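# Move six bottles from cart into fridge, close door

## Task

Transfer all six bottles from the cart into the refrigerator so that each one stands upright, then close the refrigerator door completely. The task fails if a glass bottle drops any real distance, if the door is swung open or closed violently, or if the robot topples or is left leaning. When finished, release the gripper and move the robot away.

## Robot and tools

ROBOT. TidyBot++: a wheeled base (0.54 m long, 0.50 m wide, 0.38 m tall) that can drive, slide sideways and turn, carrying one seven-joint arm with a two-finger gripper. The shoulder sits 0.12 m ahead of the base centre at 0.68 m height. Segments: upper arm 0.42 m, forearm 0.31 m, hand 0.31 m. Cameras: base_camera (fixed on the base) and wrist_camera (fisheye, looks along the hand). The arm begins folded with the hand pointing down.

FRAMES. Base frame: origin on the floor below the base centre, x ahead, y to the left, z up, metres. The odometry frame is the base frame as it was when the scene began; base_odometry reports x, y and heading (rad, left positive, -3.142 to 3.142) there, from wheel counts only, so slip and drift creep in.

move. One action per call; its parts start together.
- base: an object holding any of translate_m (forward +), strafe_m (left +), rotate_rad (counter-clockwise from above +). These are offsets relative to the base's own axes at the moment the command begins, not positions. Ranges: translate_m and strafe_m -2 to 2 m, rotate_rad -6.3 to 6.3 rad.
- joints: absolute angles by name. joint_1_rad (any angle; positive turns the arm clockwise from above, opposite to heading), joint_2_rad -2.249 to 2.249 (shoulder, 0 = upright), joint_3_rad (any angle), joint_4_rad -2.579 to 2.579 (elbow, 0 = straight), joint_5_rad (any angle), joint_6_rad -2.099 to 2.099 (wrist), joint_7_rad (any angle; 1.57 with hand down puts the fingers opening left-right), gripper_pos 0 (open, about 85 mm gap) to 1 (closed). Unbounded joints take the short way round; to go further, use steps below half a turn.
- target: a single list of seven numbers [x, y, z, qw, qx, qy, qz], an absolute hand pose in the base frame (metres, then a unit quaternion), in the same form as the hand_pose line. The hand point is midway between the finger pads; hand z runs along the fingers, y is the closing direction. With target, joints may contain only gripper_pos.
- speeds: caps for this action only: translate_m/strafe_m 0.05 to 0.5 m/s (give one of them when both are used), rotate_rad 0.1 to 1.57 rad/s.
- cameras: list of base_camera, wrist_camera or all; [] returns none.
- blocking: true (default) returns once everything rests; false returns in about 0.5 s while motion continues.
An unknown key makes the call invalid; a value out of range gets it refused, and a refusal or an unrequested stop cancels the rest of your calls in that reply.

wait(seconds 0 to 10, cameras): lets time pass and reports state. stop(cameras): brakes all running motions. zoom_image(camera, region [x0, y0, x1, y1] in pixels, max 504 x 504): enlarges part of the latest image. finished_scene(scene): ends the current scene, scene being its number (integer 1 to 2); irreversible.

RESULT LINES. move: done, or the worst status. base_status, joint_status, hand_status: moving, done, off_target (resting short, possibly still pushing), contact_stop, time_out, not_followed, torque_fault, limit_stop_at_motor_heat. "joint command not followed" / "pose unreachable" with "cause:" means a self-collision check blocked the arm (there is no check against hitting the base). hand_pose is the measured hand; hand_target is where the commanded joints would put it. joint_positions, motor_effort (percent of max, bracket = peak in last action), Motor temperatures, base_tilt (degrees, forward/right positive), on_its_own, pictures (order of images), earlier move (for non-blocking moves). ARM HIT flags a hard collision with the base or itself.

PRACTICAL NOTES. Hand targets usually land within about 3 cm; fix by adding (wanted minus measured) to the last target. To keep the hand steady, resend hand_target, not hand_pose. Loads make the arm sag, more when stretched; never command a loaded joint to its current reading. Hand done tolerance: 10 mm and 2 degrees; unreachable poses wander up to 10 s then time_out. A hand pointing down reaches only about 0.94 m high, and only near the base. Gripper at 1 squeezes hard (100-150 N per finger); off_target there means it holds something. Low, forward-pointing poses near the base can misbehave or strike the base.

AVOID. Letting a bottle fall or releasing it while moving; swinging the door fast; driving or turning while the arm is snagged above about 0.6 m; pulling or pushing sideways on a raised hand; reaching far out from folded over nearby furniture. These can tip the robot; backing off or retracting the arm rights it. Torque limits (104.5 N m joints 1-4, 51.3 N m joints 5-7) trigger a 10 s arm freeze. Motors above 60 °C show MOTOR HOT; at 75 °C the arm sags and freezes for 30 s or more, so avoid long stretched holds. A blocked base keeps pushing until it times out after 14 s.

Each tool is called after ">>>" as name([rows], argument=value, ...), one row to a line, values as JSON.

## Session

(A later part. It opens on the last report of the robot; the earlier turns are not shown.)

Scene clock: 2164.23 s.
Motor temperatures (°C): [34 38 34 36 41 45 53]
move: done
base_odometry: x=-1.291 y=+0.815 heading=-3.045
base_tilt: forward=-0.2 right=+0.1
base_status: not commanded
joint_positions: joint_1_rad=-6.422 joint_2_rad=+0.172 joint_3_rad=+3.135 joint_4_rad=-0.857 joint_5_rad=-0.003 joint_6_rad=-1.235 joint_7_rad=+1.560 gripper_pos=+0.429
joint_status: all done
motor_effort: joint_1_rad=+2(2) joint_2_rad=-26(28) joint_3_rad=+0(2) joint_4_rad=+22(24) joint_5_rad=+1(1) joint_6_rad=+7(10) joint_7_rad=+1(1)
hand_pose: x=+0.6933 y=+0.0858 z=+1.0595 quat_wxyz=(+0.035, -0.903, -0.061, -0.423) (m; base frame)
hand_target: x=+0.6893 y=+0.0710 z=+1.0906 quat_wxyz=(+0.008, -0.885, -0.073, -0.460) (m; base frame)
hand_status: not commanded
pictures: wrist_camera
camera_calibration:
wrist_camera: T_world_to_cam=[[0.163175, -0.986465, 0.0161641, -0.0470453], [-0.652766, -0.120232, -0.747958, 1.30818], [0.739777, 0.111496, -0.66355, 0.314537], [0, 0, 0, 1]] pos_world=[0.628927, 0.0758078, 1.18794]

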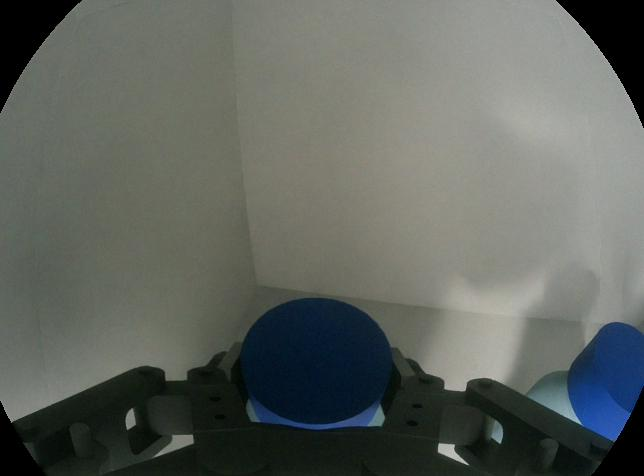

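>>> move(joints={"joint_2_rad": 0.13, "joint_4_rad": -0.89, "joint_6_rad": -1.16}, cameras=["wrist_camera"])

>>> move(joints={"joint_2_rad": 0.125, "joint_4_rad": -0.912, "joint_6_rad": -1.148}, cameras=["wrist_camera"])

Scene clock: 2172.30 s.
Motor temperatures (°C): [34 38 34 36 41 45 53]
move: done
base_odometry: x=-1.291 y=+0.815 heading=-3.045
base_tilt: forward=-0.2 right=-0.1
base_status: not commanded
joint_positions: joint_1_rad=-6.422 joint_2_rad=+0.158 joint_3_rad=+3.135 joint_4_rad=-0.886 joint_5_rad=-0.003 joint_6_rad=-1.207 joint_7_rad=+1.560 gripper_pos=+0.429
joint_status: all done
motor_effort: joint_1_rad=+2(2) joint_2_rad=-24(25) joint_3_rad=-1(1) joint_4_rad=+21(22) joint_5_rad=+1(1) joint_6_rad=+8(9) joint_7_rad=+1(1)
hand_pose: x=+0.6926 y=+0.0857 z=+1.0592 quat_wxyz=(+0.036, -0.901, -0.060, -0.429) (m; base frame)
hand_target: x=+0.6922 y=+0.0715 z=+1.0855 quat_wxyz=(+0.008, -0.883, -0.073, -0.463) (m; base frame)
hand_status: not commanded
pictures: wrist_camera
camera_calibration:
wrist_camera: T_world_to_cam=[[0.162916, -0.986503, 0.0164356, -0.0470966], [-0.64382, -0.118917, -0.75588, 1.30952], [0.747632, 0.112563, -0.654504, 0.299765], [0, 0, 0, 1]] pos_world=[0.626652, 0.0755202, 1.18681]

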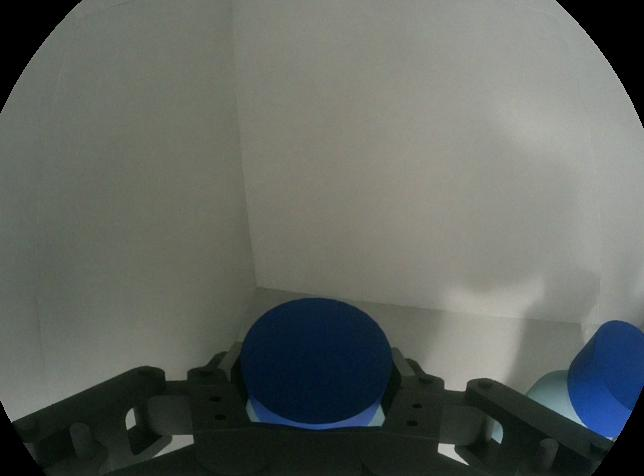

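Scene clock: 2172.90 s.
Motor temperatures (°C): [34 38 34 36 41 45 53]
move: done
base_odometry: x=-1.291 y=+0.815 heading=-3.045
base_tilt: forward=-0.1 right=+0.0
base_status: not commanded
joint_positions: joint_1_rad=-6.422 joint_2_rad=+0.150 joint_3_rad=+3.135 joint_4_rad=-0.903 joint_5_rad=-0.003 joint_6_rad=-1.191 joint_7_rad=+1.560 gripper_pos=+0.429
joint_status: all done
motor_effort: joint_1_rad=+2(3) joint_2_rad=-24(24) joint_3_rad=+0(1) joint_4_rad=+21(21) joint_5_rad=+0(1) joint_6_rad=+7(8) joint_7_rad=+1(1)
hand_pose: x=+0.6920 y=+0.0857 z=+1.0592 quat_wxyz=(+0.036, -0.899, -0.060, -0.432) (m; base frame)
hand_target: x=+0.6920 y=+0.0715 z=+1.0800 quat_wxyz=(+0.008, -0.885, -0.074, -0.460) (m; base frame)
hand_status: not commanded
pictures: wrist_camera
camera_calibration:
wrist_camera: T_world_to_cam=[[0.162752, -0.986527, 0.0166063, -0.0471305], [-0.638103, -0.118078, -0.760843, 1.31035], [0.752554, 0.113232, -0.648723, 0.290603], [0, 0, 0, 1]] pos_world=[0.625117, 0.0753228, 1.18628]

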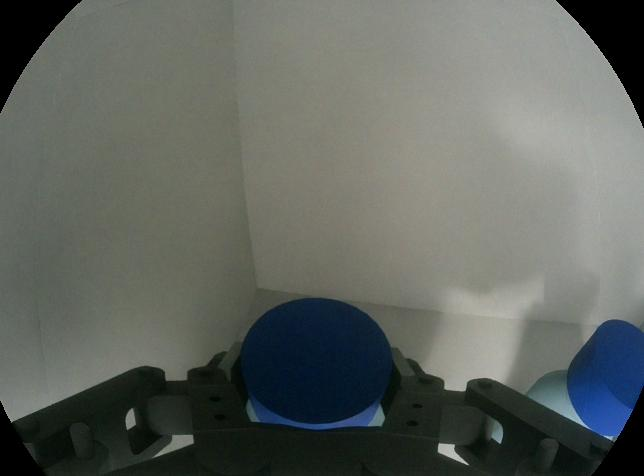

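>>> move(joints={"gripper_pos": 0.33}, cameras=["wrist_camera"])

>>> move(joints={"gripper_pos": 0.15}, cameras=["wrist_camera"])

Scene clock: 2189.73 s.
Motor temperatures (°C): [34 38 34 36 41 45 53]
move: done
base_odometry: x=-1.291 y=+0.815 heading=-3.045
base_tilt: forward=-0.2 right=+0.0
base_status: not commanded
joint_positions: joint_1_rad=-6.422 joint_2_rad=+0.150 joint_3_rad=+3.135 joint_4_rad=-0.904 joint_5_rad=-0.003 joint_6_rad=-1.186 joint_7_rad=+1.560 gripper_pos=+0.330
joint_status: all done
motor_effort: joint_1_rad=+2(2) joint_2_rad=-23(25) joint_3_rad=-1(1) joint_4_rad=+20(22) joint_5_rad=+1(1) joint_6_rad=+7(8) joint_7_rad=+1(1)
hand_pose: x=+0.6926 y=+0.0858 z=+1.0602 quat_wxyz=(+0.036, -0.898, -0.060, -0.434) (m; base frame)
hand_target: x=+0.6920 y=+0.0715 z=+1.0800 quat_wxyz=(+0.008, -0.885, -0.074, -0.460) (m; base frame)
hand_status: not commanded
pictures: wrist_camera
camera_calibration:
wrist_camera: T_world_to_cam=[[0.162704, -0.986533, 0.0167285, -0.047255], [-0.634895, -0.117658, -0.763587, 1.31216], [0.755272, 0.113618, -0.645488, 0.285417], [0, 0, 0, 1]] pos_world=[0.625204, 0.0753391, 1.18697]

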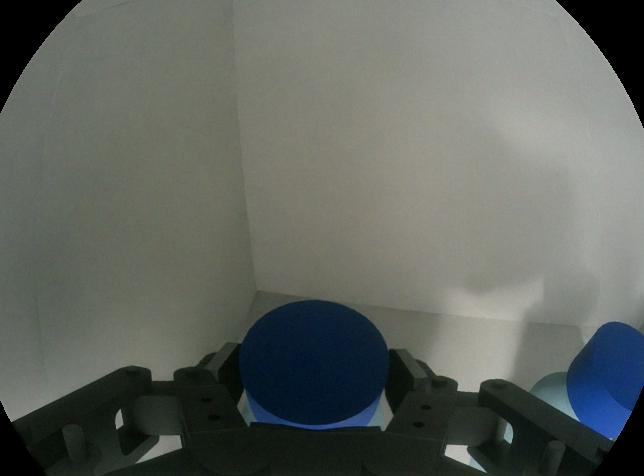

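Scene clock: 2190.33 s.
Motor temperatures (°C): [34 38 34 36 41 45 53]
move: done
base_odometry: x=-1.291 y=+0.815 heading=-3.045
base_tilt: forward=-0.3 right=+0.0
base_status: not commanded
joint_positions: joint_1_rad=-6.422 joint_2_rad=+0.150 joint_3_rad=+3.135 joint_4_rad=-0.904 joint_5_rad=-0.003 joint_6_rad=-1.186 joint_7_rad=+1.560 gripper_pos=+0.150
joint_status: all done
motor_effort: joint_1_rad=+2(2) joint_2_rad=-23(24) joint_3_rad=+1(1) joint_4_rad=+20(21) joint_5_rad=+1(1) joint_6_rad=+7(7) joint_7_rad=+1(1)
hand_pose: x=+0.6926 y=+0.0858 z=+1.0602 quat_wxyz=(+0.036, -0.898, -0.060, -0.434) (m; base frame)
hand_target: x=+0.6920 y=+0.0715 z=+1.0800 quat_wxyz=(+0.008, -0.885, -0.074, -0.460) (m; base frame)
hand_status: not commanded
pictures: wrist_camera
camera_calibration:
wrist_camera: T_world_to_cam=[[0.162704, -0.986533, 0.0167285, -0.047255], [-0.634895, -0.117658, -0.763587, 1.31216], [0.755272, 0.113618, -0.645488, 0.285417], [0, 0, 0, 1]] pos_world=[0.625204, 0.0753391, 1.18697]

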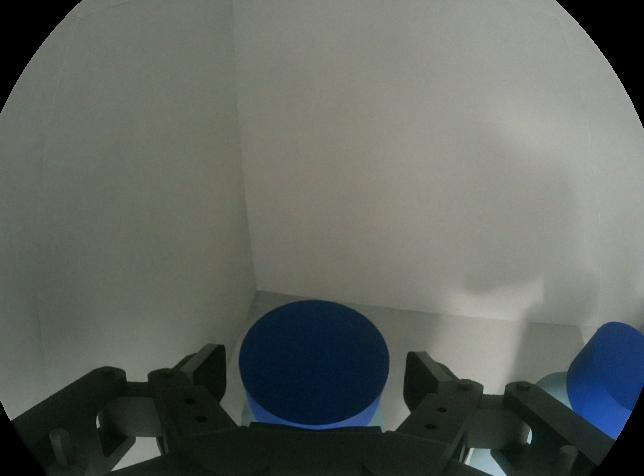

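>>> move(base={"translate_m": -0.129, "strafe_m": -0.018}, speeds={"translate_m": 0.15}, cameras=["wrist_camera"])

>>> move(base={"translate_m": -0.5}, joints={"joint_1_rad": -6.283, "joint_2_rad": -0.9, "joint_4_rad": -2.3, "joint_6_rad": -0.1, "gripper_pos": 0.27}, cameras=["base_camera"])

>>> move(base={"translate_m": -0.2765, "strafe_m": -0.837, "rotate_rad": -1.527}, speeds={"translate_m": 0.45, "rotate_rad": 0.9}, cameras=["base_camera"])

>>> move(joints={"joint_1_rad": -6.283, "joint_2_rad": -0.085, "joint_4_rad": -1.425, "joint_6_rad": -0.87}, cameras=["wrist_camera"])

Scene clock: 2251.70 s.
Motor temperatures (°C): [34 38 34 35 41 45 53]
move: done
base_odometry: x=-1.164 y=+0.846 heading=-3.045
base_tilt: forward=-0.2 right=+0.0
base_status: done
joint_positions: joint_1_rad=-6.422 joint_2_rad=+0.136 joint_3_rad=+3.135 joint_4_rad=-0.905 joint_5_rad=-0.003 joint_6_rad=-1.185 joint_7_rad=+1.560 gripper_pos=+0.150
joint_status: not commanded
motor_effort: joint_1_rad=+2(3) joint_2_rad=-23(28) joint_3_rad=-1(1) joint_4_rad=+20(21) joint_5_rad=+1(2) joint_6_rad=+7(8) joint_7_rad=+1(1)
hand_pose: x=+0.6878 y=+0.0850 z=+1.0680 quat_wxyz=(+0.036, -0.895, -0.060, -0.441) (m; base frame)
hand_target: x=+0.6920 y=+0.0715 z=+1.0800 quat_wxyz=(+0.008, -0.885, -0.074, -0.460) (m; base frame)
hand_status: not commanded
pictures: wrist_camera
camera_calibration:
wrist_camera: T_world_to_cam=[[0.16229, -0.986595, 0.0170952, -0.0474567], [-0.624105, -0.116051, -0.772674, 1.31712], [0.7643, 0.114728, -0.634573, 0.276241], [0, 0, 0, 1]] pos_world=[0.618595, 0.0743402, 1.19381]

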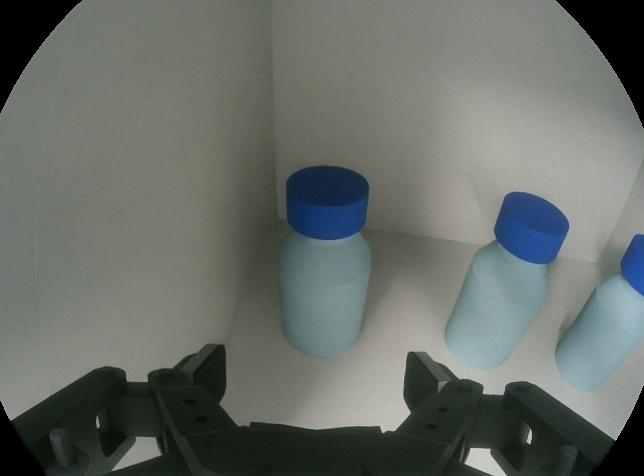

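Scene clock: 2254.63 s.
Motor temperatures (°C): [34 38 34 35 41 45 53]
move: done
base_odometry: x=-0.666 y=+0.894 heading=-3.045
base_tilt: forward=-0.2 right=+0.0
base_status: done
joint_positions: joint_1_rad=-6.302 joint_2_rad=-0.882 joint_3_rad=+3.135 joint_4_rad=-2.290 joint_5_rad=-0.003 joint_6_rad=-0.143 joint_7_rad=+1.560 gripper_pos=+0.270
joint_status: all done
motor_effort: joint_1_rad=+2(3) joint_2_rad=+7(27) joint_3_rad=+1(2) joint_4_rad=+23(25) joint_5_rad=+0(2) joint_6_rad=+9(9) joint_7_rad=+1(1)
hand_pose: x=+0.4153 y=+0.0099 z=+1.0063 quat_wxyz=(+0.012, -0.700, -0.005, -0.714) (m; base frame)
hand_target: x=+0.4097 y=+0.0013 z=+1.0188 quat_wxyz=(-0.025, -0.681, -0.022, -0.731) (m; base frame)
hand_status: not commanded
pictures: base_camera

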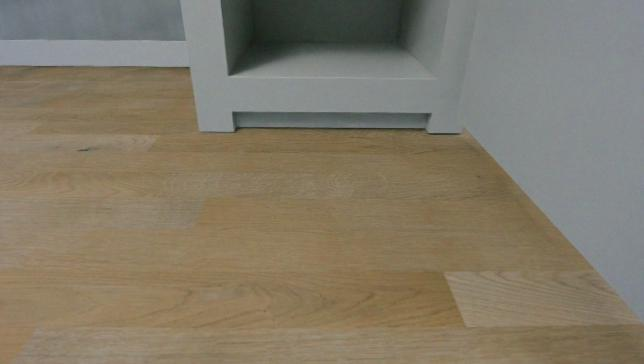

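Scene clock: 2257.87 s.
Motor temperatures (°C): [34 38 34 35 41 45 53]
move: done
base_odometry: x=-0.472 y=+1.754 heading=+1.711
base_tilt: forward=-0.3 right=+0.0
base_status: done
joint_positions: joint_1_rad=-6.298 joint_2_rad=-0.885 joint_3_rad=+3.135 joint_4_rad=-2.291 joint_5_rad=-0.003 joint_6_rad=-0.140 joint_7_rad=+1.560 gripper_pos=+0.270
joint_status: not commanded
motor_effort: joint_1_rad=+1(3) joint_2_rad=+7(7) joint_3_rad=+0(3) joint_4_rad=+23(24) joint_5_rad=+1(2) joint_6_rad=+8(9) joint_7_rad=+1(1)
hand_pose: x=+0.4144 y=+0.0087 z=+1.0078 quat_wxyz=(+0.010, -0.698, -0.004, -0.716) (m; base frame)
hand_target: x=+0.4097 y=+0.0013 z=+1.0188 quat_wxyz=(-0.025, -0.681, -0.022, -0.731) (m; base frame)
hand_status: not commanded
pictures: base_camera

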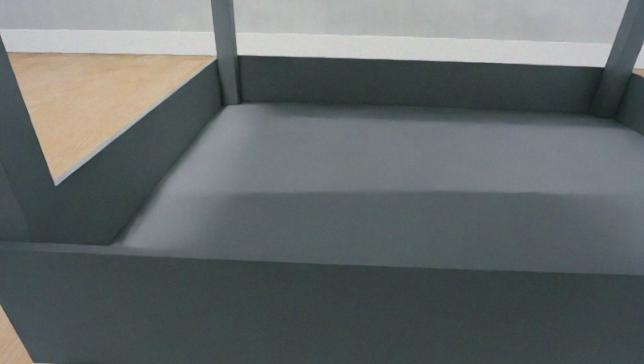

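Scene clock: 2260.33 s.
Motor temperatures (°C): [34 38 34 35 41 45 53]
move: done
base_odometry: x=-0.472 y=+1.754 heading=+1.711
base_tilt: forward=-0.2 right=+0.0
base_status: not commanded
joint_positions: joint_1_rad=-6.298 joint_2_rad=-0.092 joint_3_rad=+3.135 joint_4_rad=-1.450 joint_5_rad=-0.003 joint_6_rad=-0.828 joint_7_rad=+1.560 gripper_pos=+0.270
joint_status: all done
motor_effort: joint_1_rad=+2(3) joint_2_rad=-17(18) joint_3_rad=+1(1) joint_4_rad=+21(25) joint_5_rad=+1(2) joint_6_rad=+7(9) joint_7_rad=+1(1)
hand_pose: x=+0.6416 y=+0.0132 z=+0.9877 quat_wxyz=(+0.009, -0.888, -0.004, -0.460) (m; base frame)
hand_target: x=+0.6391 y=-0.0057 z=+0.9874 quat_wxyz=(-0.023, -0.893, -0.018, -0.449) (m; base frame)
hand_status: not commanded
pictures: wrist_camera
camera_calibration:
wrist_camera: T_world_to_cam=[[0.0373307, -0.999124, 0.0189203, -0.0308413], [-0.602213, -0.037602, -0.797449, 1.2273], [0.797462, 0.0183753, -0.603089, 0.217758], [0, 0, 0, 1]] pos_world=[0.566594, 0.0113333, 1.11062]

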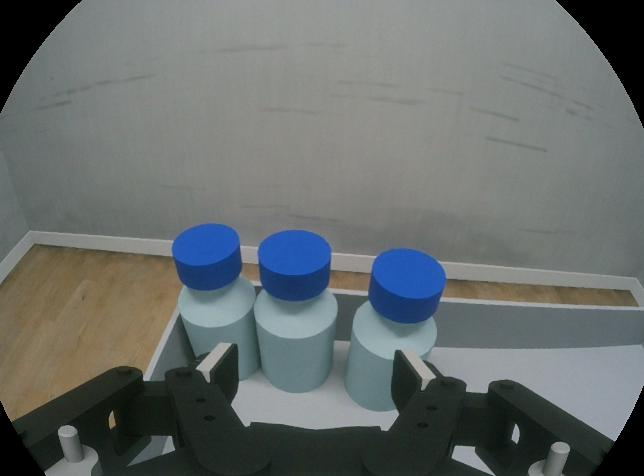

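>>> move(base={"translate_m": 0.052, "strafe_m": -0.055}, speeds={"translate_m": 0.2}, joints={"joint_1_rad": -6.262}, cameras=["wrist_camera"])

Scene clock: 2276.50 s.
Motor temperatures (°C): [34 38 34 36 41 45 53]
move: done
base_odometry: x=-0.425 y=+1.814 heading=+1.711
base_tilt: forward=-0.2 right=+0.0
base_status: done
joint_positions: joint_1_rad=-6.274 joint_2_rad=-0.083 joint_3_rad=+3.138 joint_4_rad=-1.448 joint_5_rad=-0.003 joint_6_rad=-0.832 joint_7_rad=+1.560 gripper_pos=+0.270
joint_status: all done
motor_effort: joint_1_rad=+2(5) joint_2_rad=-17(19) joint_3_rad=+0(2) joint_4_rad=+22(23) joint_5_rad=+0(2) joint_6_rad=+6(7) joint_7_rad=+1(1)
hand_pose: x=+0.6440 y=-0.0008 z=+0.9829 quat_wxyz=(+0.003, -0.891, +0.008, -0.455) (m; base frame)
hand_target: x=+0.6389 y=-0.0166 z=+0.9874 quat_wxyz=(-0.028, -0.893, -0.009, -0.449) (m; base frame)
hand_status: not commanded
pictures: wrist_camera
camera_calibration:
wrist_camera: T_world_to_cam=[[0.0109845, -0.99977, 0.0184438, -0.0273868], [-0.612166, -0.021308, -0.790442, 1.22389], [0.790653, -0.00260804, -0.612259, 0.226565], [0, 0, 0, 1]] pos_world=[0.570388, -0.000711019, 1.10663]

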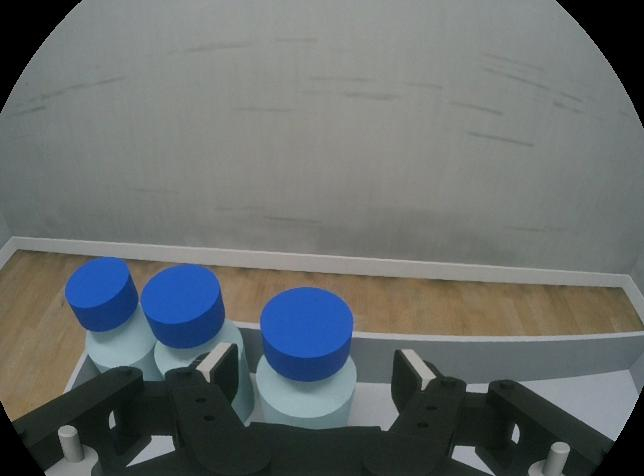

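>>> move(base={"translate_m": 0.008, "strafe_m": 0.006}, speeds={"translate_m": 0.1}, joints={"joint_2_rad": 0.0, "joint_4_rad": -1.42, "joint_6_rad": -0.78}, cameras=["wrist_camera"])

Scene clock: 2288.03 s.
Motor temperatures (°C): [34 38 34 36 41 45 53]
move: done
base_odometry: x=-0.432 y=+1.821 heading=+1.711
base_tilt: forward=-0.3 right=+0.0
base_status: done
joint_positions: joint_1_rad=-6.273 joint_2_rad=+0.001 joint_3_rad=+3.138 joint_4_rad=-1.440 joint_5_rad=-0.003 joint_6_rad=-0.804 joint_7_rad=+1.560 gripper_pos=+0.270
joint_status: all done
motor_effort: joint_1_rad=+2(4) joint_2_rad=-20(23) joint_3_rad=+1(3) joint_4_rad=+22(24) joint_5_rad=+1(1) joint_6_rad=+7(8) joint_7_rad=+1(1)
hand_pose: x=+0.6741 y=-0.0016 z=+0.9492 quat_wxyz=(+0.002, -0.901, +0.008, -0.434) (m; base frame)
hand_target: x=+0.6812 y=-0.0168 z=+0.9667 quat_wxyz=(-0.027, -0.891, -0.010, -0.453) (m; base frame)
hand_status: not commanded
pictures: wrist_camera
camera_calibration:
wrist_camera: T_world_to_cam=[[0.0107566, -0.999793, 0.0172981, -0.0266868], [-0.648837, -0.0201414, -0.760661, 1.21221], [0.760851, -0.00304152, -0.648919, 0.237012], [0, 0, 0, 1]] pos_world=[0.606482, -0.00154478, 1.07634]

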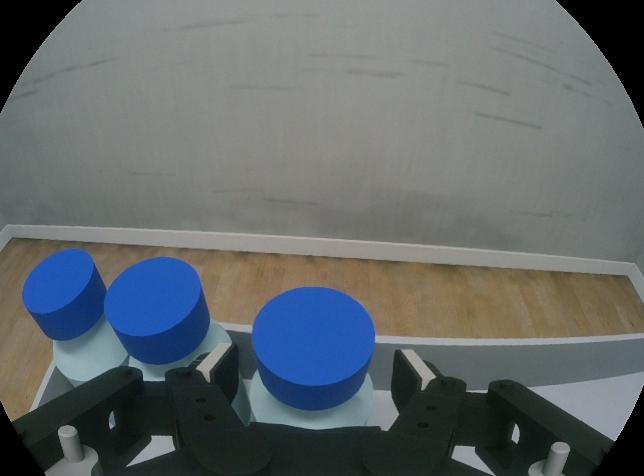

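>>> move(joints={"joint_2_rad": 0.063, "joint_4_rad": -1.42, "joint_6_rad": -0.712}, cameras=["wrist_camera"])

Scene clock: 2293.80 s.
Motor temperatures (°C): [34 38 34 36 41 45 53]
move: done
base_odometry: x=-0.432 y=+1.821 heading=+1.711
base_tilt: forward=-0.2 right=-0.1
base_status: not commanded
joint_positions: joint_1_rad=-6.273 joint_2_rad=+0.060 joint_3_rad=+3.138 joint_4_rad=-1.439 joint_5_rad=-0.003 joint_6_rad=-0.749 joint_7_rad=+1.560 gripper_pos=+0.270
joint_status: all done
motor_effort: joint_1_rad=+2(2) joint_2_rad=-22(24) joint_3_rad=+0(1) joint_4_rad=+22(24) joint_5_rad=+1(1) joint_6_rad=+7(7) joint_7_rad=+1(1)
hand_pose: x=+0.7004 y=-0.0019 z=+0.9290 quat_wxyz=(+0.002, -0.902, +0.009, -0.432) (m; base frame)
hand_target: x=+0.7110 y=-0.0169 z=+0.9475 quat_wxyz=(-0.027, -0.890, -0.011, -0.455) (m; base frame)
hand_status: not commanded
pictures: wrist_camera
camera_calibration:
wrist_camera: T_world_to_cam=[[0.0106192, -0.9998, 0.0169313, -0.0264497], [-0.651734, -0.0197619, -0.75819, 1.21359], [0.758373, -0.00298331, -0.651814, 0.208337], [0, 0, 0, 1]] pos_world=[0.633222, -0.00183994, 1.05638]

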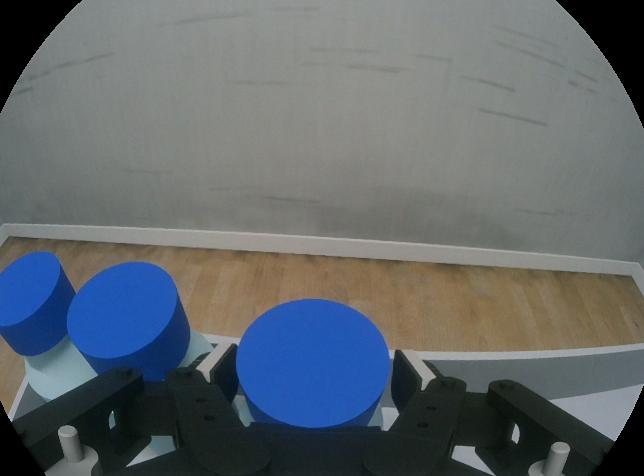

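>>> move(joints={"gripper_pos": 0.56}, cameras=["wrist_camera"])

>>> move(joints={"joint_2_rad": 0.155, "joint_4_rad": -0.735, "joint_6_rad": -1.315}, cameras=["wrist_camera"])

Scene clock: 2298.83 s.
Motor temperatures (°C): [34 38 34 36 41 45 53]
move: off_target
base_odometry: x=-0.432 y=+1.821 heading=+1.711
base_tilt: forward=-0.2 right=-0.1
base_status: not commanded
joint_positions: joint_1_rad=-6.273 joint_2_rad=+0.060 joint_3_rad=+3.138 joint_4_rad=-1.439 joint_5_rad=-0.003 joint_6_rad=-0.748 joint_7_rad=+1.560 gripper_pos=+0.428
joint_status: gripper_pos off_target (ended at +0.428, target +0.560)
motor_effort: joint_1_rad=+3(4) joint_2_rad=-21(23) joint_3_rad=+1(2) joint_4_rad=+22(23) joint_5_rad=+1(1) joint_6_rad=+8(8) joint_7_rad=+1(1)
hand_pose: x=+0.7006 y=-0.0018 z=+0.9295 quat_wxyz=(+0.002, -0.902, +0.008, -0.432) (m; base frame)
hand_target: x=+0.7110 y=-0.0169 z=+0.9475 quat_wxyz=(-0.027, -0.890, -0.011, -0.455) (m; base frame)
hand_status: not commanded
pictures: wrist_camera
camera_calibration:
wrist_camera: T_world_to_cam=[[0.0106944, -0.999798, 0.016995, -0.0265404], [-0.650848, -0.0198627, -0.758948, 1.21417], [0.759132, -0.00294466, -0.650929, 0.207132], [0, 0, 0, 1]] pos_world=[0.633286, -0.00180839, 1.05677]

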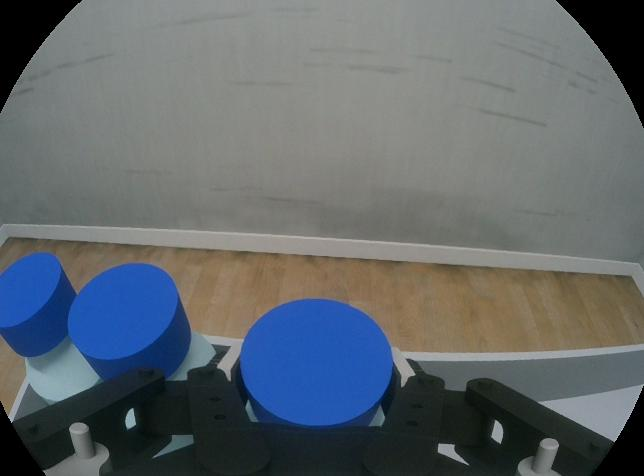

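Scene clock: 2301.07 s.
Motor temperatures (°C): [34 38 34 36 41 45 53]
move: off_target
base_odometry: x=-0.432 y=+1.821 heading=+1.711
base_tilt: forward=-0.2 right=+0.0
base_status: not commanded
joint_positions: joint_1_rad=-6.273 joint_2_rad=+0.173 joint_3_rad=+3.138 joint_4_rad=-0.782 joint_5_rad=-0.003 joint_6_rad=-1.297 joint_7_rad=+1.560 gripper_pos=+0.428
joint_status: joint_4_rad off_target (ended at -0.782, target -0.735); the others done
motor_effort: joint_1_rad=+2(3) joint_2_rad=-28(32) joint_3_rad=+0(2) joint_4_rad=+24(29) joint_5_rad=+1(2) joint_6_rad=+10(13) joint_7_rad=+1(1)
hand_pose: x=+0.6897 y=-0.0017 z=+1.0821 quat_wxyz=(+0.003, -0.903, +0.008, -0.431) (m; base frame)
hand_target: x=+0.6786 y=-0.0198 z=+1.1111 quat_wxyz=(-0.028, -0.892, -0.001, -0.451) (m; base frame)
hand_status: not commanded
pictures: wrist_camera
camera_calibration:
wrist_camera: T_world_to_cam=[[0.0121752, -0.999782, 0.016989, -0.0299601], [-0.654075, -0.0208142, -0.756143, 1.32211], [0.756331, -0.00190594, -0.654186, 0.320201], [0, 0, 0, 1]] pos_world=[0.622949, -0.00182458, 1.20969]

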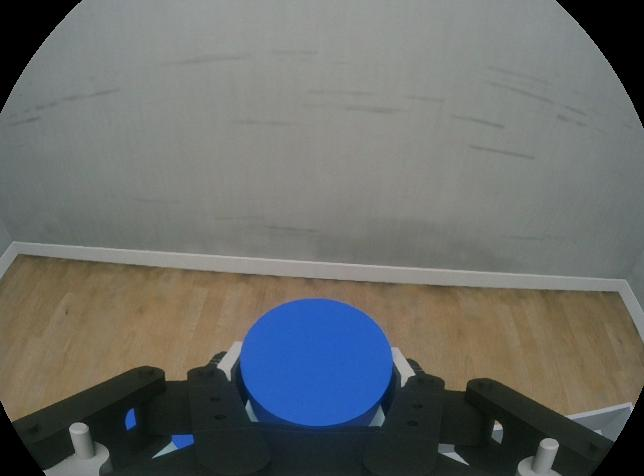

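>>> move(base={"translate_m": -0.5}, speeds={"translate_m": 0.35}, cameras=[])

>>> move(base={"translate_m": -0.274, "strafe_m": -0.12, "rotate_rad": 1.54}, speeds={"translate_m": 0.3, "rotate_rad": 0.8}, cameras=["base_camera"])

>>> move(base={"translate_m": 0.6485, "strafe_m": 0.142}, joints={"joint_1_rad": -5.964}, speeds={"translate_m": 0.3})

Scene clock: 2346.53 s.
Motor temperatures (°C): [34 38 34 36 41 45 53]
move: done
base_odometry: x=-0.362 y=+1.326 heading=+1.711
base_tilt: forward=-0.2 right=+0.0
base_status: done
joint_positions: joint_1_rad=-6.272 joint_2_rad=+0.188 joint_3_rad=+3.138 joint_4_rad=-0.780 joint_5_rad=-0.003 joint_6_rad=-1.304 joint_7_rad=+1.560 gripper_pos=+0.428
joint_status: not commanded
motor_effort: joint_1_rad=+2(3) joint_2_rad=-29(35) joint_3_rad=+0(2) joint_4_rad=+24(25) joint_5_rad=+0(2) joint_6_rad=+9(11) joint_7_rad=+1(1)
hand_pose: x=+0.6942 y=-0.0021 z=+1.0728 quat_wxyz=(+0.003, -0.907, +0.008, -0.421) (m; base frame)
hand_target: x=+0.6786 y=-0.0198 z=+1.1111 quat_wxyz=(-0.028, -0.892, -0.001, -0.451) (m; base frame)
hand_status: not commanded
pictures: none
No camera images: "cameras" was empty.

Scene clock: 2349.33 s.
Motor temperatures (°C): [34 38 34 36 41 45 53]
move: done
base_odometry: x=-0.205 y=+1.071 heading=-3.033
base_tilt: forward=-0.2 right=+0.0
base_status: done
joint_positions: joint_1_rad=-6.268 joint_2_rad=+0.194 joint_3_rad=+3.136 joint_4_rad=-0.779 joint_5_rad=-0.002 joint_6_rad=-1.305 joint_7_rad=+1.560 gripper_pos=+0.428
joint_status: not commanded
motor_effort: joint_1_rad=+2(6) joint_2_rad=-29(33) joint_3_rad=+0(3) joint_4_rad=+24(25) joint_5_rad=+1(3) joint_6_rad=+10(10) joint_7_rad=+1(1)
hand_pose: x=+0.6964 y=-0.0039 z=+1.0693 quat_wxyz=(+0.002, -0.908, +0.009, -0.418) (m; base frame)
hand_target: x=+0.6786 y=-0.0198 z=+1.1111 quat_wxyz=(-0.028, -0.892, -0.001, -0.451) (m; base frame)
hand_status: not commanded
pictures: base_camera

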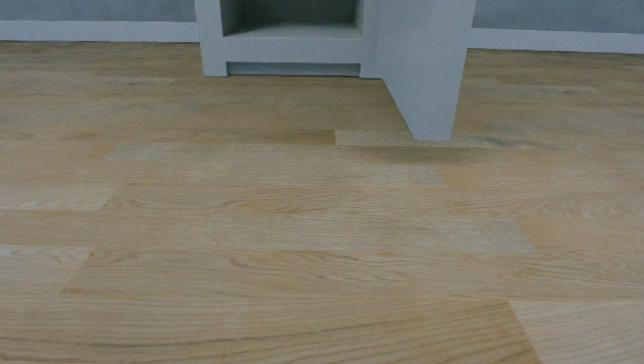

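Scene clock: 2352.50 s.
Motor temperatures (°C): [34 38 34 36 41 45 53]
move: done
base_odometry: x=-0.834 y=+0.859 heading=-3.032
base_tilt: forward=-0.2 right=+0.0
base_status: done
joint_positions: joint_1_rad=-5.974 joint_2_rad=+0.193 joint_3_rad=+3.140 joint_4_rad=-0.779 joint_5_rad=-0.002 joint_6_rad=-1.306 joint_7_rad=+1.560 gripper_pos=+0.428
joint_status: all done
motor_effort: joint_1_rad=+2(5) joint_2_rad=-29(32) joint_3_rad=+0(2) joint_4_rad=+24(25) joint_5_rad=+0(2) joint_6_rad=+10(11) joint_7_rad=+1(1)
hand_pose: x=+0.6696 y=-0.1729 z=+1.0695 quat_wxyz=(-0.060, -0.897, +0.144, -0.414) (m; base frame)
hand_target: x=+0.6481 y=-0.1833 z=+1.1111 quat_wxyz=(-0.094, -0.882, +0.132, -0.442) (m; base frame)
hand_status: not commanded
pictures: base_camera, wrist_camera
camera_calibration:
wrist_camera: T_world_to_cam=[[-0.284677, -0.958469, 0.0172399, 0.00502338], [-0.65016, 0.179827, -0.73821, 1.30874], [0.704451, -0.22136, -0.67435, 0.345206], [0, 0, 0, 1]] pos_world=[0.609137, -0.154117, 1.19883]

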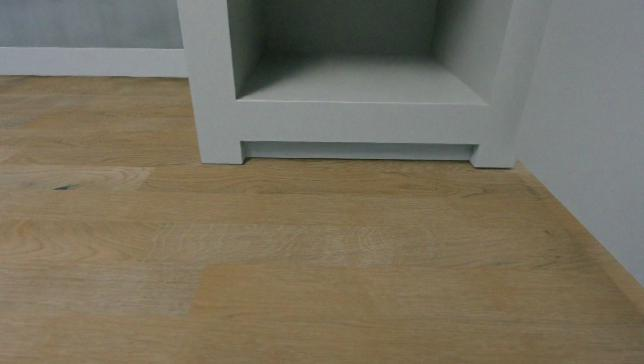

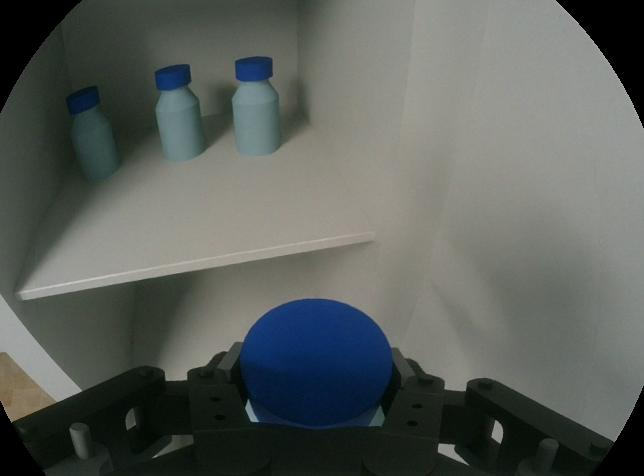

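>>> move(base={"translate_m": 0.354, "strafe_m": -0.017, "rotate_rad": -0.028}, speeds={"translate_m": 0.25}, joints={"joint_2_rad": 0.13})

Scene clock: 2377.27 s.
Motor temperatures (°C): [34 38 34 36 41 45 53]
move: done
base_odometry: x=-1.188 y=+0.838 heading=-3.061
base_tilt: forward=-0.2 right=+0.0
base_status: done
joint_positions: joint_1_rad=-5.963 joint_2_rad=+0.168 joint_3_rad=+3.142 joint_4_rad=-0.776 joint_5_rad=-0.001 joint_6_rad=-1.307 joint_7_rad=+1.560 gripper_pos=+0.428
joint_status: all done
motor_effort: joint_1_rad=+2(6) joint_2_rad=-28(31) joint_3_rad=+0(3) joint_4_rad=+24(25) joint_5_rad=+0(3) joint_6_rad=+10(11) joint_7_rad=+1(1)
hand_pose: x=+0.6578 y=-0.1768 z=+1.0852 quat_wxyz=(-0.066, -0.890, +0.149, -0.426) (m; base frame)
hand_target: x=+0.6378 y=-0.1798 z=+1.1249 quat_wxyz=(-0.096, -0.877, +0.131, -0.453) (m; base frame)
hand_status: not commanded
pictures: base_camera, wrist_camera
camera_calibration:
wrist_camera: T_world_to_cam=[[-0.297787, -0.954441, 0.0191139, 0.00496662], [-0.628797, 0.181042, -0.756199, 1.31899], [0.718287, -0.237205, -0.654062, 0.329301], [0, 0, 0, 1]] pos_world=[0.594326, -0.155941, 1.21271]

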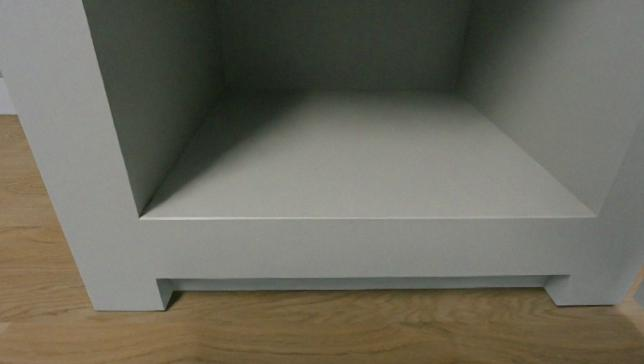

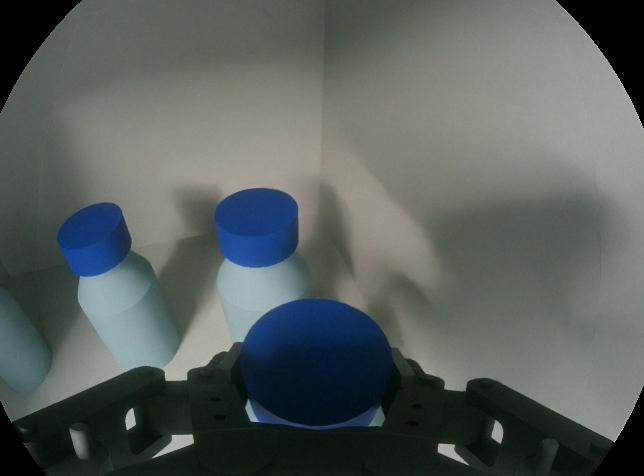

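>>> move(joints={"joint_2_rad": 0.127, "joint_4_rad": -0.86, "joint_6_rad": -1.19}, cameras=["wrist_camera"])

>>> move(joints={"joint_2_rad": 0.125, "joint_4_rad": -0.885, "joint_6_rad": -1.165}, cameras=[])

Scene clock: 2393.57 s.
Motor temperatures (°C): [34 38 34 36 41 45 53]
move: done
base_odometry: x=-1.188 y=+0.838 heading=-3.061
base_tilt: forward=-0.2 right=-0.1
base_status: not commanded
joint_positions: joint_1_rad=-5.963 joint_2_rad=+0.164 joint_3_rad=+3.142 joint_4_rad=-0.860 joint_5_rad=-0.001 joint_6_rad=-1.238 joint_7_rad=+1.560 gripper_pos=+0.428
joint_status: all done
motor_effort: joint_1_rad=+2(3) joint_2_rad=-25(29) joint_3_rad=-1(1) joint_4_rad=+23(24) joint_5_rad=+1(2) joint_6_rad=+9(10) joint_7_rad=+1(1)
hand_pose: x=+0.6675 y=-0.1800 z=+1.0615 quat_wxyz=(-0.065, -0.893, +0.149, -0.421) (m; base frame)
hand_target: x=+0.6591 y=-0.1864 z=+1.0952 quat_wxyz=(-0.097, -0.876, +0.129, -0.454) (m; base frame)
hand_status: not commanded
pictures: wrist_camera
camera_calibration:
wrist_camera: T_world_to_cam=[[-0.297592, -0.954506, 0.0189049, 0.00531988], [-0.636812, 0.183712, -0.748813, 1.30583], [0.711273, -0.23488, -0.662512, 0.320187], [0, 0, 0, 1]] pos_world=[0.60541, -0.159613, 1.18985]

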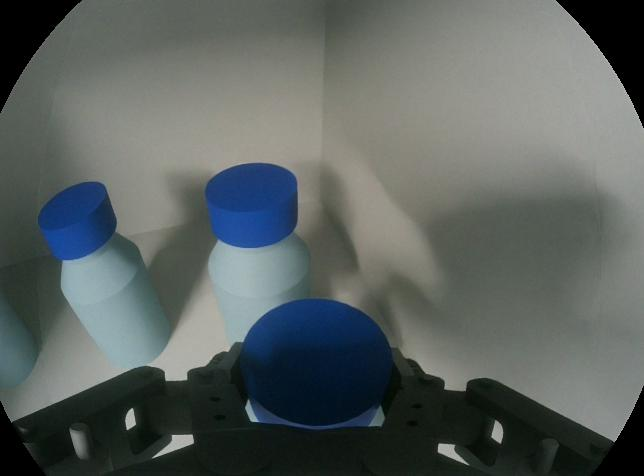

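Scene clock: 2394.17 s.
Motor temperatures (°C): [34 38 34 36 41 45 53]
move: done
base_odometry: x=-1.188 y=+0.838 heading=-3.061
base_tilt: forward=-0.2 right=+0.0
base_status: not commanded
joint_positions: joint_1_rad=-5.963 joint_2_rad=+0.154 joint_3_rad=+3.142 joint_4_rad=-0.883 joint_5_rad=-0.001 joint_6_rad=-1.215 joint_7_rad=+1.560 gripper_pos=+0.428
joint_status: all done
motor_effort: joint_1_rad=+2(2) joint_2_rad=-24(26) joint_3_rad=+0(1) joint_4_rad=+21(23) joint_5_rad=+1(1) joint_6_rad=+8(9) joint_7_rad=+1(1)
hand_pose: x=+0.6673 y=-0.1799 z=+1.0613 quat_wxyz=(-0.066, -0.890, +0.149, -0.425) (m; base frame)
hand_target: x=+0.6624 y=-0.1873 z=+1.0898 quat_wxyz=(-0.097, -0.876, +0.128, -0.455) (m; base frame)
hand_status: not commanded
pictures: none
No camera images: "cameras" was empty.

>>> move(joints={"joint_2_rad": 0.121, "joint_4_rad": -0.908, "joint_6_rad": -1.148}, cameras=["wrist_camera"])

Scene clock: 2399.37 s.
Motor temperatures (°C): [34 38 34 36 41 45 53]
move: done
base_odometry: x=-1.188 y=+0.838 heading=-3.061
base_tilt: forward=-0.3 right=+0.0
base_status: not commanded
joint_positions: joint_1_rad=-5.963 joint_2_rad=+0.145 joint_3_rad=+3.142 joint_4_rad=-0.903 joint_5_rad=-0.001 joint_6_rad=-1.197 joint_7_rad=+1.560 gripper_pos=+0.428
joint_status: all done
motor_effort: joint_1_rad=+3(3) joint_2_rad=-23(24) joint_3_rad=+1(1) joint_4_rad=+20(22) joint_5_rad=+1(1) joint_6_rad=+8(9) joint_7_rad=+1(1)
hand_pose: x=+0.6665 y=-0.1797 z=+1.0611 quat_wxyz=(-0.066, -0.889, +0.148, -0.429) (m; base frame)
hand_target: x=+0.6635 y=-0.1876 z=+1.0844 quat_wxyz=(-0.097, -0.877, +0.128, -0.454) (m; base frame)
hand_status: not commanded
pictures: wrist_camera
camera_calibration:
wrist_camera: T_world_to_cam=[[-0.297963, -0.954384, 0.0191917, 0.00530184], [-0.623784, 0.179451, -0.760717, 1.30801], [0.722572, -0.238637, -0.6488, 0.297899], [0, 0, 0, 1]] pos_world=[0.60224, -0.158574, 1.1882]

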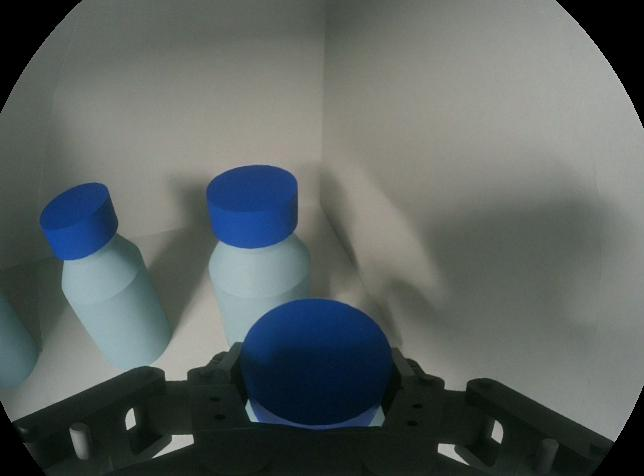

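>>> move(joints={"gripper_pos": 0.33}, cameras=[])

>>> move(joints={"gripper_pos": 0.15}, cameras=["wrist_camera"])

Scene clock: 2405.03 s.
Motor temperatures (°C): [34 38 34 36 41 45 53]
move: done
base_odometry: x=-1.188 y=+0.838 heading=-3.061
base_tilt: forward=-0.2 right=+0.0
base_status: not commanded
joint_positions: joint_1_rad=-5.963 joint_2_rad=+0.144 joint_3_rad=+3.142 joint_4_rad=-0.904 joint_5_rad=-0.001 joint_6_rad=-1.185 joint_7_rad=+1.560 gripper_pos=+0.330
joint_status: all done
motor_effort: joint_1_rad=+2(3) joint_2_rad=-23(25) joint_3_rad=-1(1) joint_4_rad=+20(23) joint_5_rad=+0(2) joint_6_rad=+7(9) joint_7_rad=+1(1)
hand_pose: x=+0.6683 y=-0.1803 z=+1.0639 quat_wxyz=(-0.067, -0.886, +0.148, -0.434) (m; base frame)
hand_target: x=+0.6635 y=-0.1876 z=+1.0844 quat_wxyz=(-0.097, -0.877, +0.128, -0.454) (m; base frame)
hand_status: not commanded
pictures: none
No camera images: "cameras" was empty.

Scene clock: 2405.63 s.
Motor temperatures (°C): [34 38 34 36 41 45 53]
move: done
base_odometry: x=-1.188 y=+0.838 heading=-3.061
base_tilt: forward=-0.3 right=+0.0
base_status: not commanded
joint_positions: joint_1_rad=-5.963 joint_2_rad=+0.144 joint_3_rad=+3.142 joint_4_rad=-0.904 joint_5_rad=-0.001 joint_6_rad=-1.185 joint_7_rad=+1.560 gripper_pos=+0.150
joint_status: all done
motor_effort: joint_1_rad=+2(2) joint_2_rad=-23(23) joint_3_rad=-1(1) joint_4_rad=+20(20) joint_5_rad=+0(1) joint_6_rad=+6(7) joint_7_rad=+1(1)
hand_pose: x=+0.6683 y=-0.1803 z=+1.0639 quat_wxyz=(-0.067, -0.886, +0.148, -0.434) (m; base frame)
hand_target: x=+0.6635 y=-0.1876 z=+1.0844 quat_wxyz=(-0.097, -0.877, +0.128, -0.454) (m; base frame)
hand_status: not commanded
pictures: wrist_camera
camera_calibration:
wrist_camera: T_world_to_cam=[[-0.298182, -0.954312, 0.0193808, 0.00517225], [-0.615581, 0.176746, -0.767998, 1.31309], [0.729485, -0.240934, -0.640159, 0.284039], [0, 0, 0, 1]] pos_world=[0.602654, -0.158713, 1.19018]

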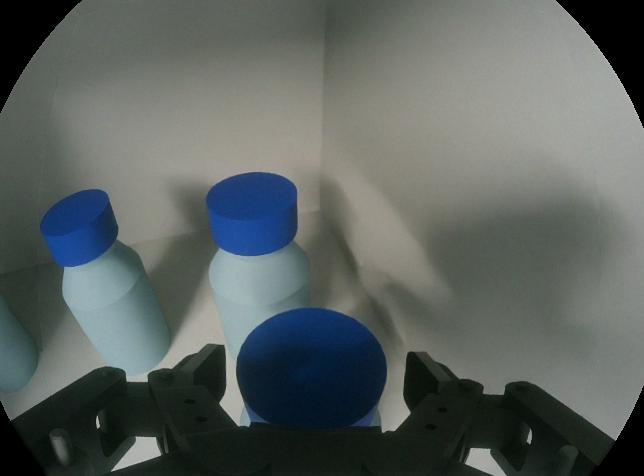

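>>> move(base={"translate_m": -0.124, "strafe_m": 0.041}, speeds={"translate_m": 0.15}, cameras=["wrist_camera"])

>>> move(base={"translate_m": -0.45}, joints={"joint_1_rad": -6.283, "joint_2_rad": -0.9, "joint_4_rad": -2.3, "joint_6_rad": -0.1, "gripper_pos": 0.2}, cameras=["base_camera"])

Scene clock: 2546.60 s.
Motor temperatures (°C): [34 38 34 35 41 45 53]
move: done
base_odometry: x=-1.061 y=+0.807 heading=-3.061
base_tilt: forward=-0.2 right=+0.0
base_status: done
joint_positions: joint_1_rad=-5.963 joint_2_rad=+0.132 joint_3_rad=+3.142 joint_4_rad=-0.904 joint_5_rad=-0.001 joint_6_rad=-1.185 joint_7_rad=+1.560 gripper_pos=+0.150
joint_status: not commanded
motor_effort: joint_1_rad=+2(3) joint_2_rad=-22(28) joint_3_rad=+0(2) joint_4_rad=+20(21) joint_5_rad=+1(1) joint_6_rad=+6(8) joint_7_rad=+1(1)
hand_pose: x=+0.6641 y=-0.1788 z=+1.0709 quat_wxyz=(-0.068, -0.884, +0.147, -0.439) (m; base frame)
hand_target: x=+0.6635 y=-0.1876 z=+1.0844 quat_wxyz=(-0.097, -0.877, +0.128, -0.454) (m; base frame)
hand_status: not commanded
pictures: wrist_camera
camera_calibration:
wrist_camera: T_world_to_cam=[[-0.298252, -0.954286, 0.0196179, 0.00499723], [-0.606334, 0.17355, -0.776041, 1.31754], [0.73716, -0.243351, -0.630377, 0.275944], [0, 0, 0, 1]] pos_world=[0.596946, -0.156739, 1.19632]

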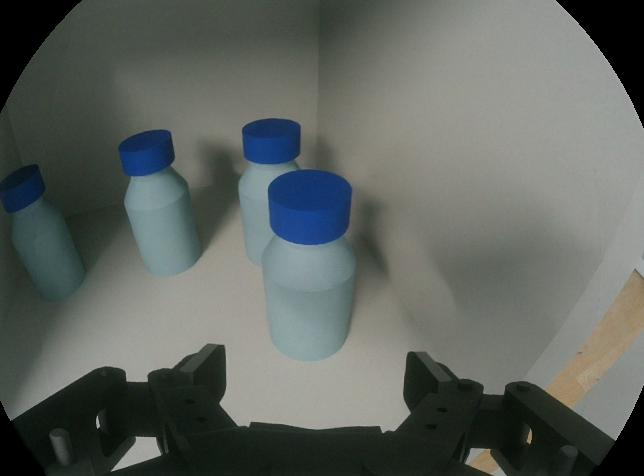

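Scene clock: 2549.53 s.
Motor temperatures (°C): [34 38 34 35 41 45 53]
move: done
base_odometry: x=-0.612 y=+0.843 heading=-3.061
base_tilt: forward=-0.2 right=+0.0
base_status: done
joint_positions: joint_1_rad=-6.264 joint_2_rad=-0.883 joint_3_rad=+3.142 joint_4_rad=-2.290 joint_5_rad=-0.001 joint_6_rad=-0.143 joint_7_rad=+1.560 gripper_pos=+0.200
joint_status: all done
motor_effort: joint_1_rad=+2(4) joint_2_rad=+7(27) joint_3_rad=+0(2) joint_4_rad=+23(25) joint_5_rad=+1(2) joint_6_rad=+9(10) joint_7_rad=+1(1)
hand_pose: x=+0.4153 y=-0.0043 z=+1.0064 quat_wxyz=(-0.002, -0.700, +0.011, -0.714) (m; base frame)
hand_target: x=+0.4097 y=+0.0013 z=+1.0188 quat_wxyz=(-0.025, -0.681, -0.022, -0.731) (m; base frame)
hand_status: not commanded
pictures: base_camera

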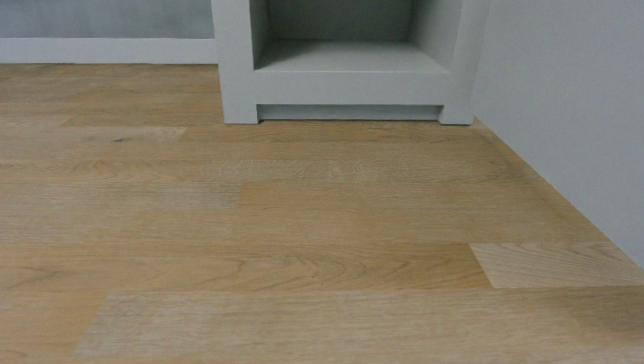

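>>> move(cameras=["base_camera"])

Scene clock: 2599.57 s.
Motor temperatures (°C): [34 37 34 35 41 45 53]
base_odometry: x=-0.612 y=+0.843 heading=-3.061
base_tilt: forward=-0.3 right=-0.1
base_status: done
joint_positions: joint_1_rad=-6.264 joint_2_rad=-0.883 joint_3_rad=+3.142 joint_4_rad=-2.290 joint_5_rad=-0.001 joint_6_rad=-0.141 joint_7_rad=+1.560 gripper_pos=+0.200
joint_status: all done
motor_effort: joint_1_rad=+2(4) joint_2_rad=+6(27) joint_3_rad=+1(2) joint_4_rad=+23(25) joint_5_rad=+0(2) joint_6_rad=+8(10) joint_7_rad=+1(1)
hand_pose: x=+0.4153 y=-0.0043 z=+1.0069 quat_wxyz=(-0.002, -0.699, +0.011, -0.715) (m; base frame)
hand_target: x=+0.4097 y=+0.0013 z=+1.0188 quat_wxyz=(-0.025, -0.681, -0.022, -0.731) (m; base frame)
hand_status: not commanded
pictures: base_camera

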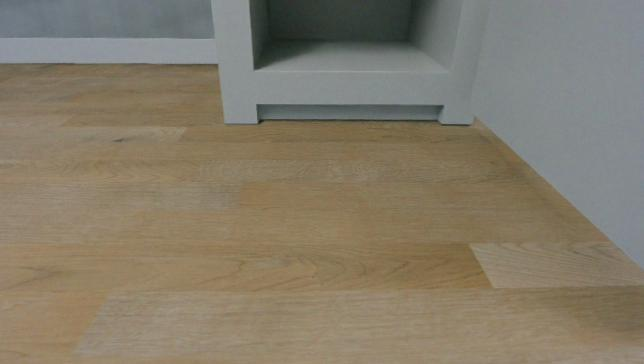

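>>> move(base={"translate_m": 0.249, "strafe_m": -0.743, "rotate_rad": -1.522}, speeds={"translate_m": 0.35, "rotate_rad": 1.4}, cameras=["base_camera"])

Scene clock: 2664.43 s.
Motor temperatures (°C): [34 37 34 35 41 45 53]
move: done
base_odometry: x=-0.920 y=+1.563 heading=+1.699
base_tilt: forward=-0.3 right=-0.1
base_status: done
joint_positions: joint_1_rad=-6.271 joint_2_rad=-0.889 joint_3_rad=+3.139 joint_4_rad=-2.291 joint_5_rad=-0.001 joint_6_rad=-0.139 joint_7_rad=+1.560 gripper_pos=+0.200
joint_status: not commanded
motor_effort: joint_1_rad=+2(4) joint_2_rad=+7(9) joint_3_rad=-1(5) joint_4_rad=+23(24) joint_5_rad=+1(1) joint_6_rad=+8(9) joint_7_rad=+1(1)
hand_pose: x=+0.4134 y=-0.0012 z=+1.0086 quat_wxyz=(+0.000, -0.697, +0.007, -0.717) (m; base frame)
hand_target: x=+0.4097 y=+0.0013 z=+1.0188 quat_wxyz=(-0.025, -0.681, -0.022, -0.731) (m; base frame)
hand_status: not commanded
pictures: base_camera

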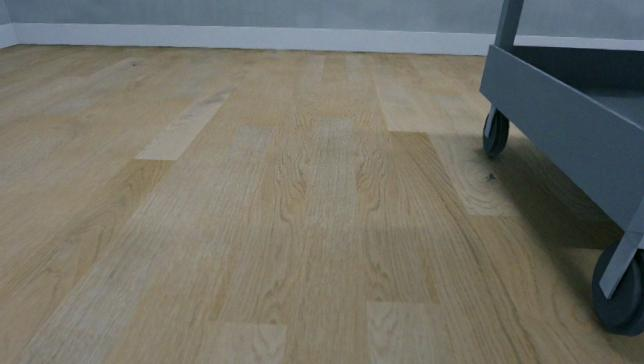

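>>> move(base={"translate_m": 0.599, "strafe_m": 0.416, "rotate_rad": -1.168}, speeds={"translate_m": 0.35, "rotate_rad": 0.9}, cameras=["base_camera", "wrist_camera"])

Scene clock: 2674.83 s.
Motor temperatures (°C): [34 37 34 35 41 45 53]
move: done
base_odometry: x=-1.410 y=+2.104 heading=+0.531
base_tilt: forward=-0.3 right=+0.0
base_status: done
joint_positions: joint_1_rad=-6.272 joint_2_rad=-0.894 joint_3_rad=+3.139 joint_4_rad=-2.291 joint_5_rad=-0.001 joint_6_rad=-0.139 joint_7_rad=+1.560 gripper_pos=+0.200
joint_status: not commanded
motor_effort: joint_1_rad=+2(3) joint_2_rad=+7(9) joint_3_rad=+1(2) joint_4_rad=+23(24) joint_5_rad=+1(1) joint_6_rad=+8(9) joint_7_rad=+1(1)
hand_pose: x=+0.4116 y=-0.0006 z=+1.0103 quat_wxyz=(+0.000, -0.695, +0.007, -0.719) (m; base frame)
hand_target: x=+0.4097 y=+0.0013 z=+1.0188 quat_wxyz=(-0.025, -0.681, -0.022, -0.731) (m; base frame)
hand_status: not commanded
pictures: base_camera, wrist_camera
camera_calibration:
wrist_camera: T_world_to_cam=[[-0.00949818, -0.999575, 0.0275586, -0.0259201], [0.00198066, -0.0275786, -0.999618, 1.06191], [0.999953, -0.00943996, 0.00224177, -0.27992], [0, 0, 0, 1]] pos_world=[0.277557, 0.000734454, 1.06284]

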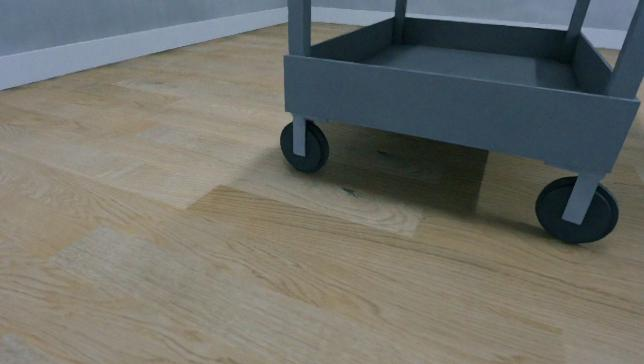

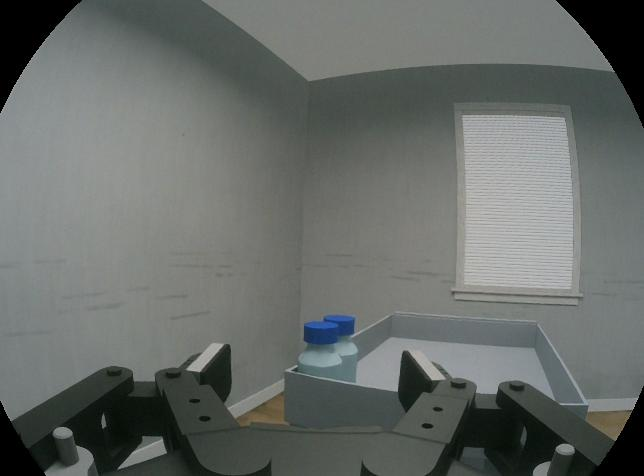

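>>> move(base={"translate_m": 0.11}, speeds={"translate_m": 0.3}, joints={"joint_2_rad": -0.085, "joint_4_rad": -1.425, "joint_6_rad": -0.87, "gripper_pos": 0.27, "joint_1_rad": -6.283}, cameras=["base_camera", "wrist_camera"])

Scene clock: 2696.97 s.
Motor temperatures (°C): [34 36 34 35 41 45 53]
move: done
base_odometry: x=-1.315 y=+2.160 heading=+0.531
base_tilt: forward=-0.3 right=-0.1
base_status: done
joint_positions: joint_1_rad=-6.272 joint_2_rad=-0.091 joint_3_rad=+3.139 joint_4_rad=-1.450 joint_5_rad=-0.001 joint_6_rad=-0.828 joint_7_rad=+1.560 gripper_pos=+0.270
joint_status: all done
motor_effort: joint_1_rad=+2(3) joint_2_rad=-17(18) joint_3_rad=+0(1) joint_4_rad=+22(24) joint_5_rad=+1(1) joint_6_rad=+7(9) joint_7_rad=+1(1)
hand_pose: x=+0.6421 y=-0.0026 z=+0.9872 quat_wxyz=(+0.001, -0.888, +0.009, -0.459) (m; base frame)
hand_target: x=+0.6391 y=-0.0057 z=+0.9874 quat_wxyz=(-0.023, -0.893, -0.018, -0.449) (m; base frame)
hand_status: not commanded
pictures: base_camera, wrist_camera
camera_calibration:
wrist_camera: T_world_to_cam=[[0.00771633, -0.999765, 0.020263, -0.0289865], [-0.603914, -0.02081, -0.796778, 1.22703], [0.797012, -0.00608888, -0.603933, 0.218384], [0, 0, 0, 1]] pos_world=[0.567191, -0.00211545, 1.11015]

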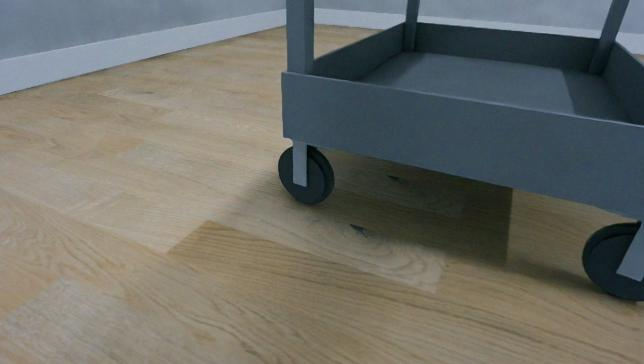

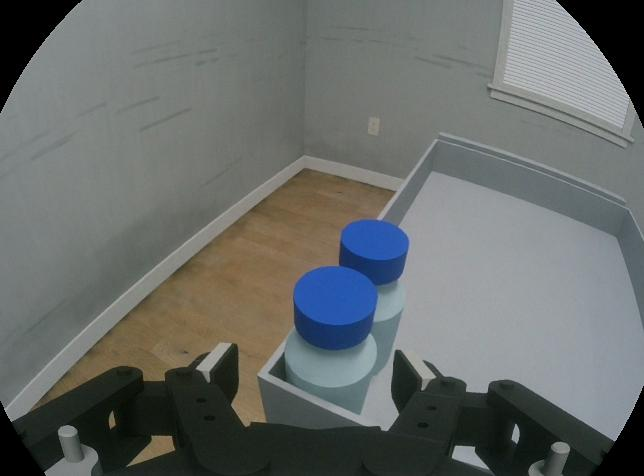

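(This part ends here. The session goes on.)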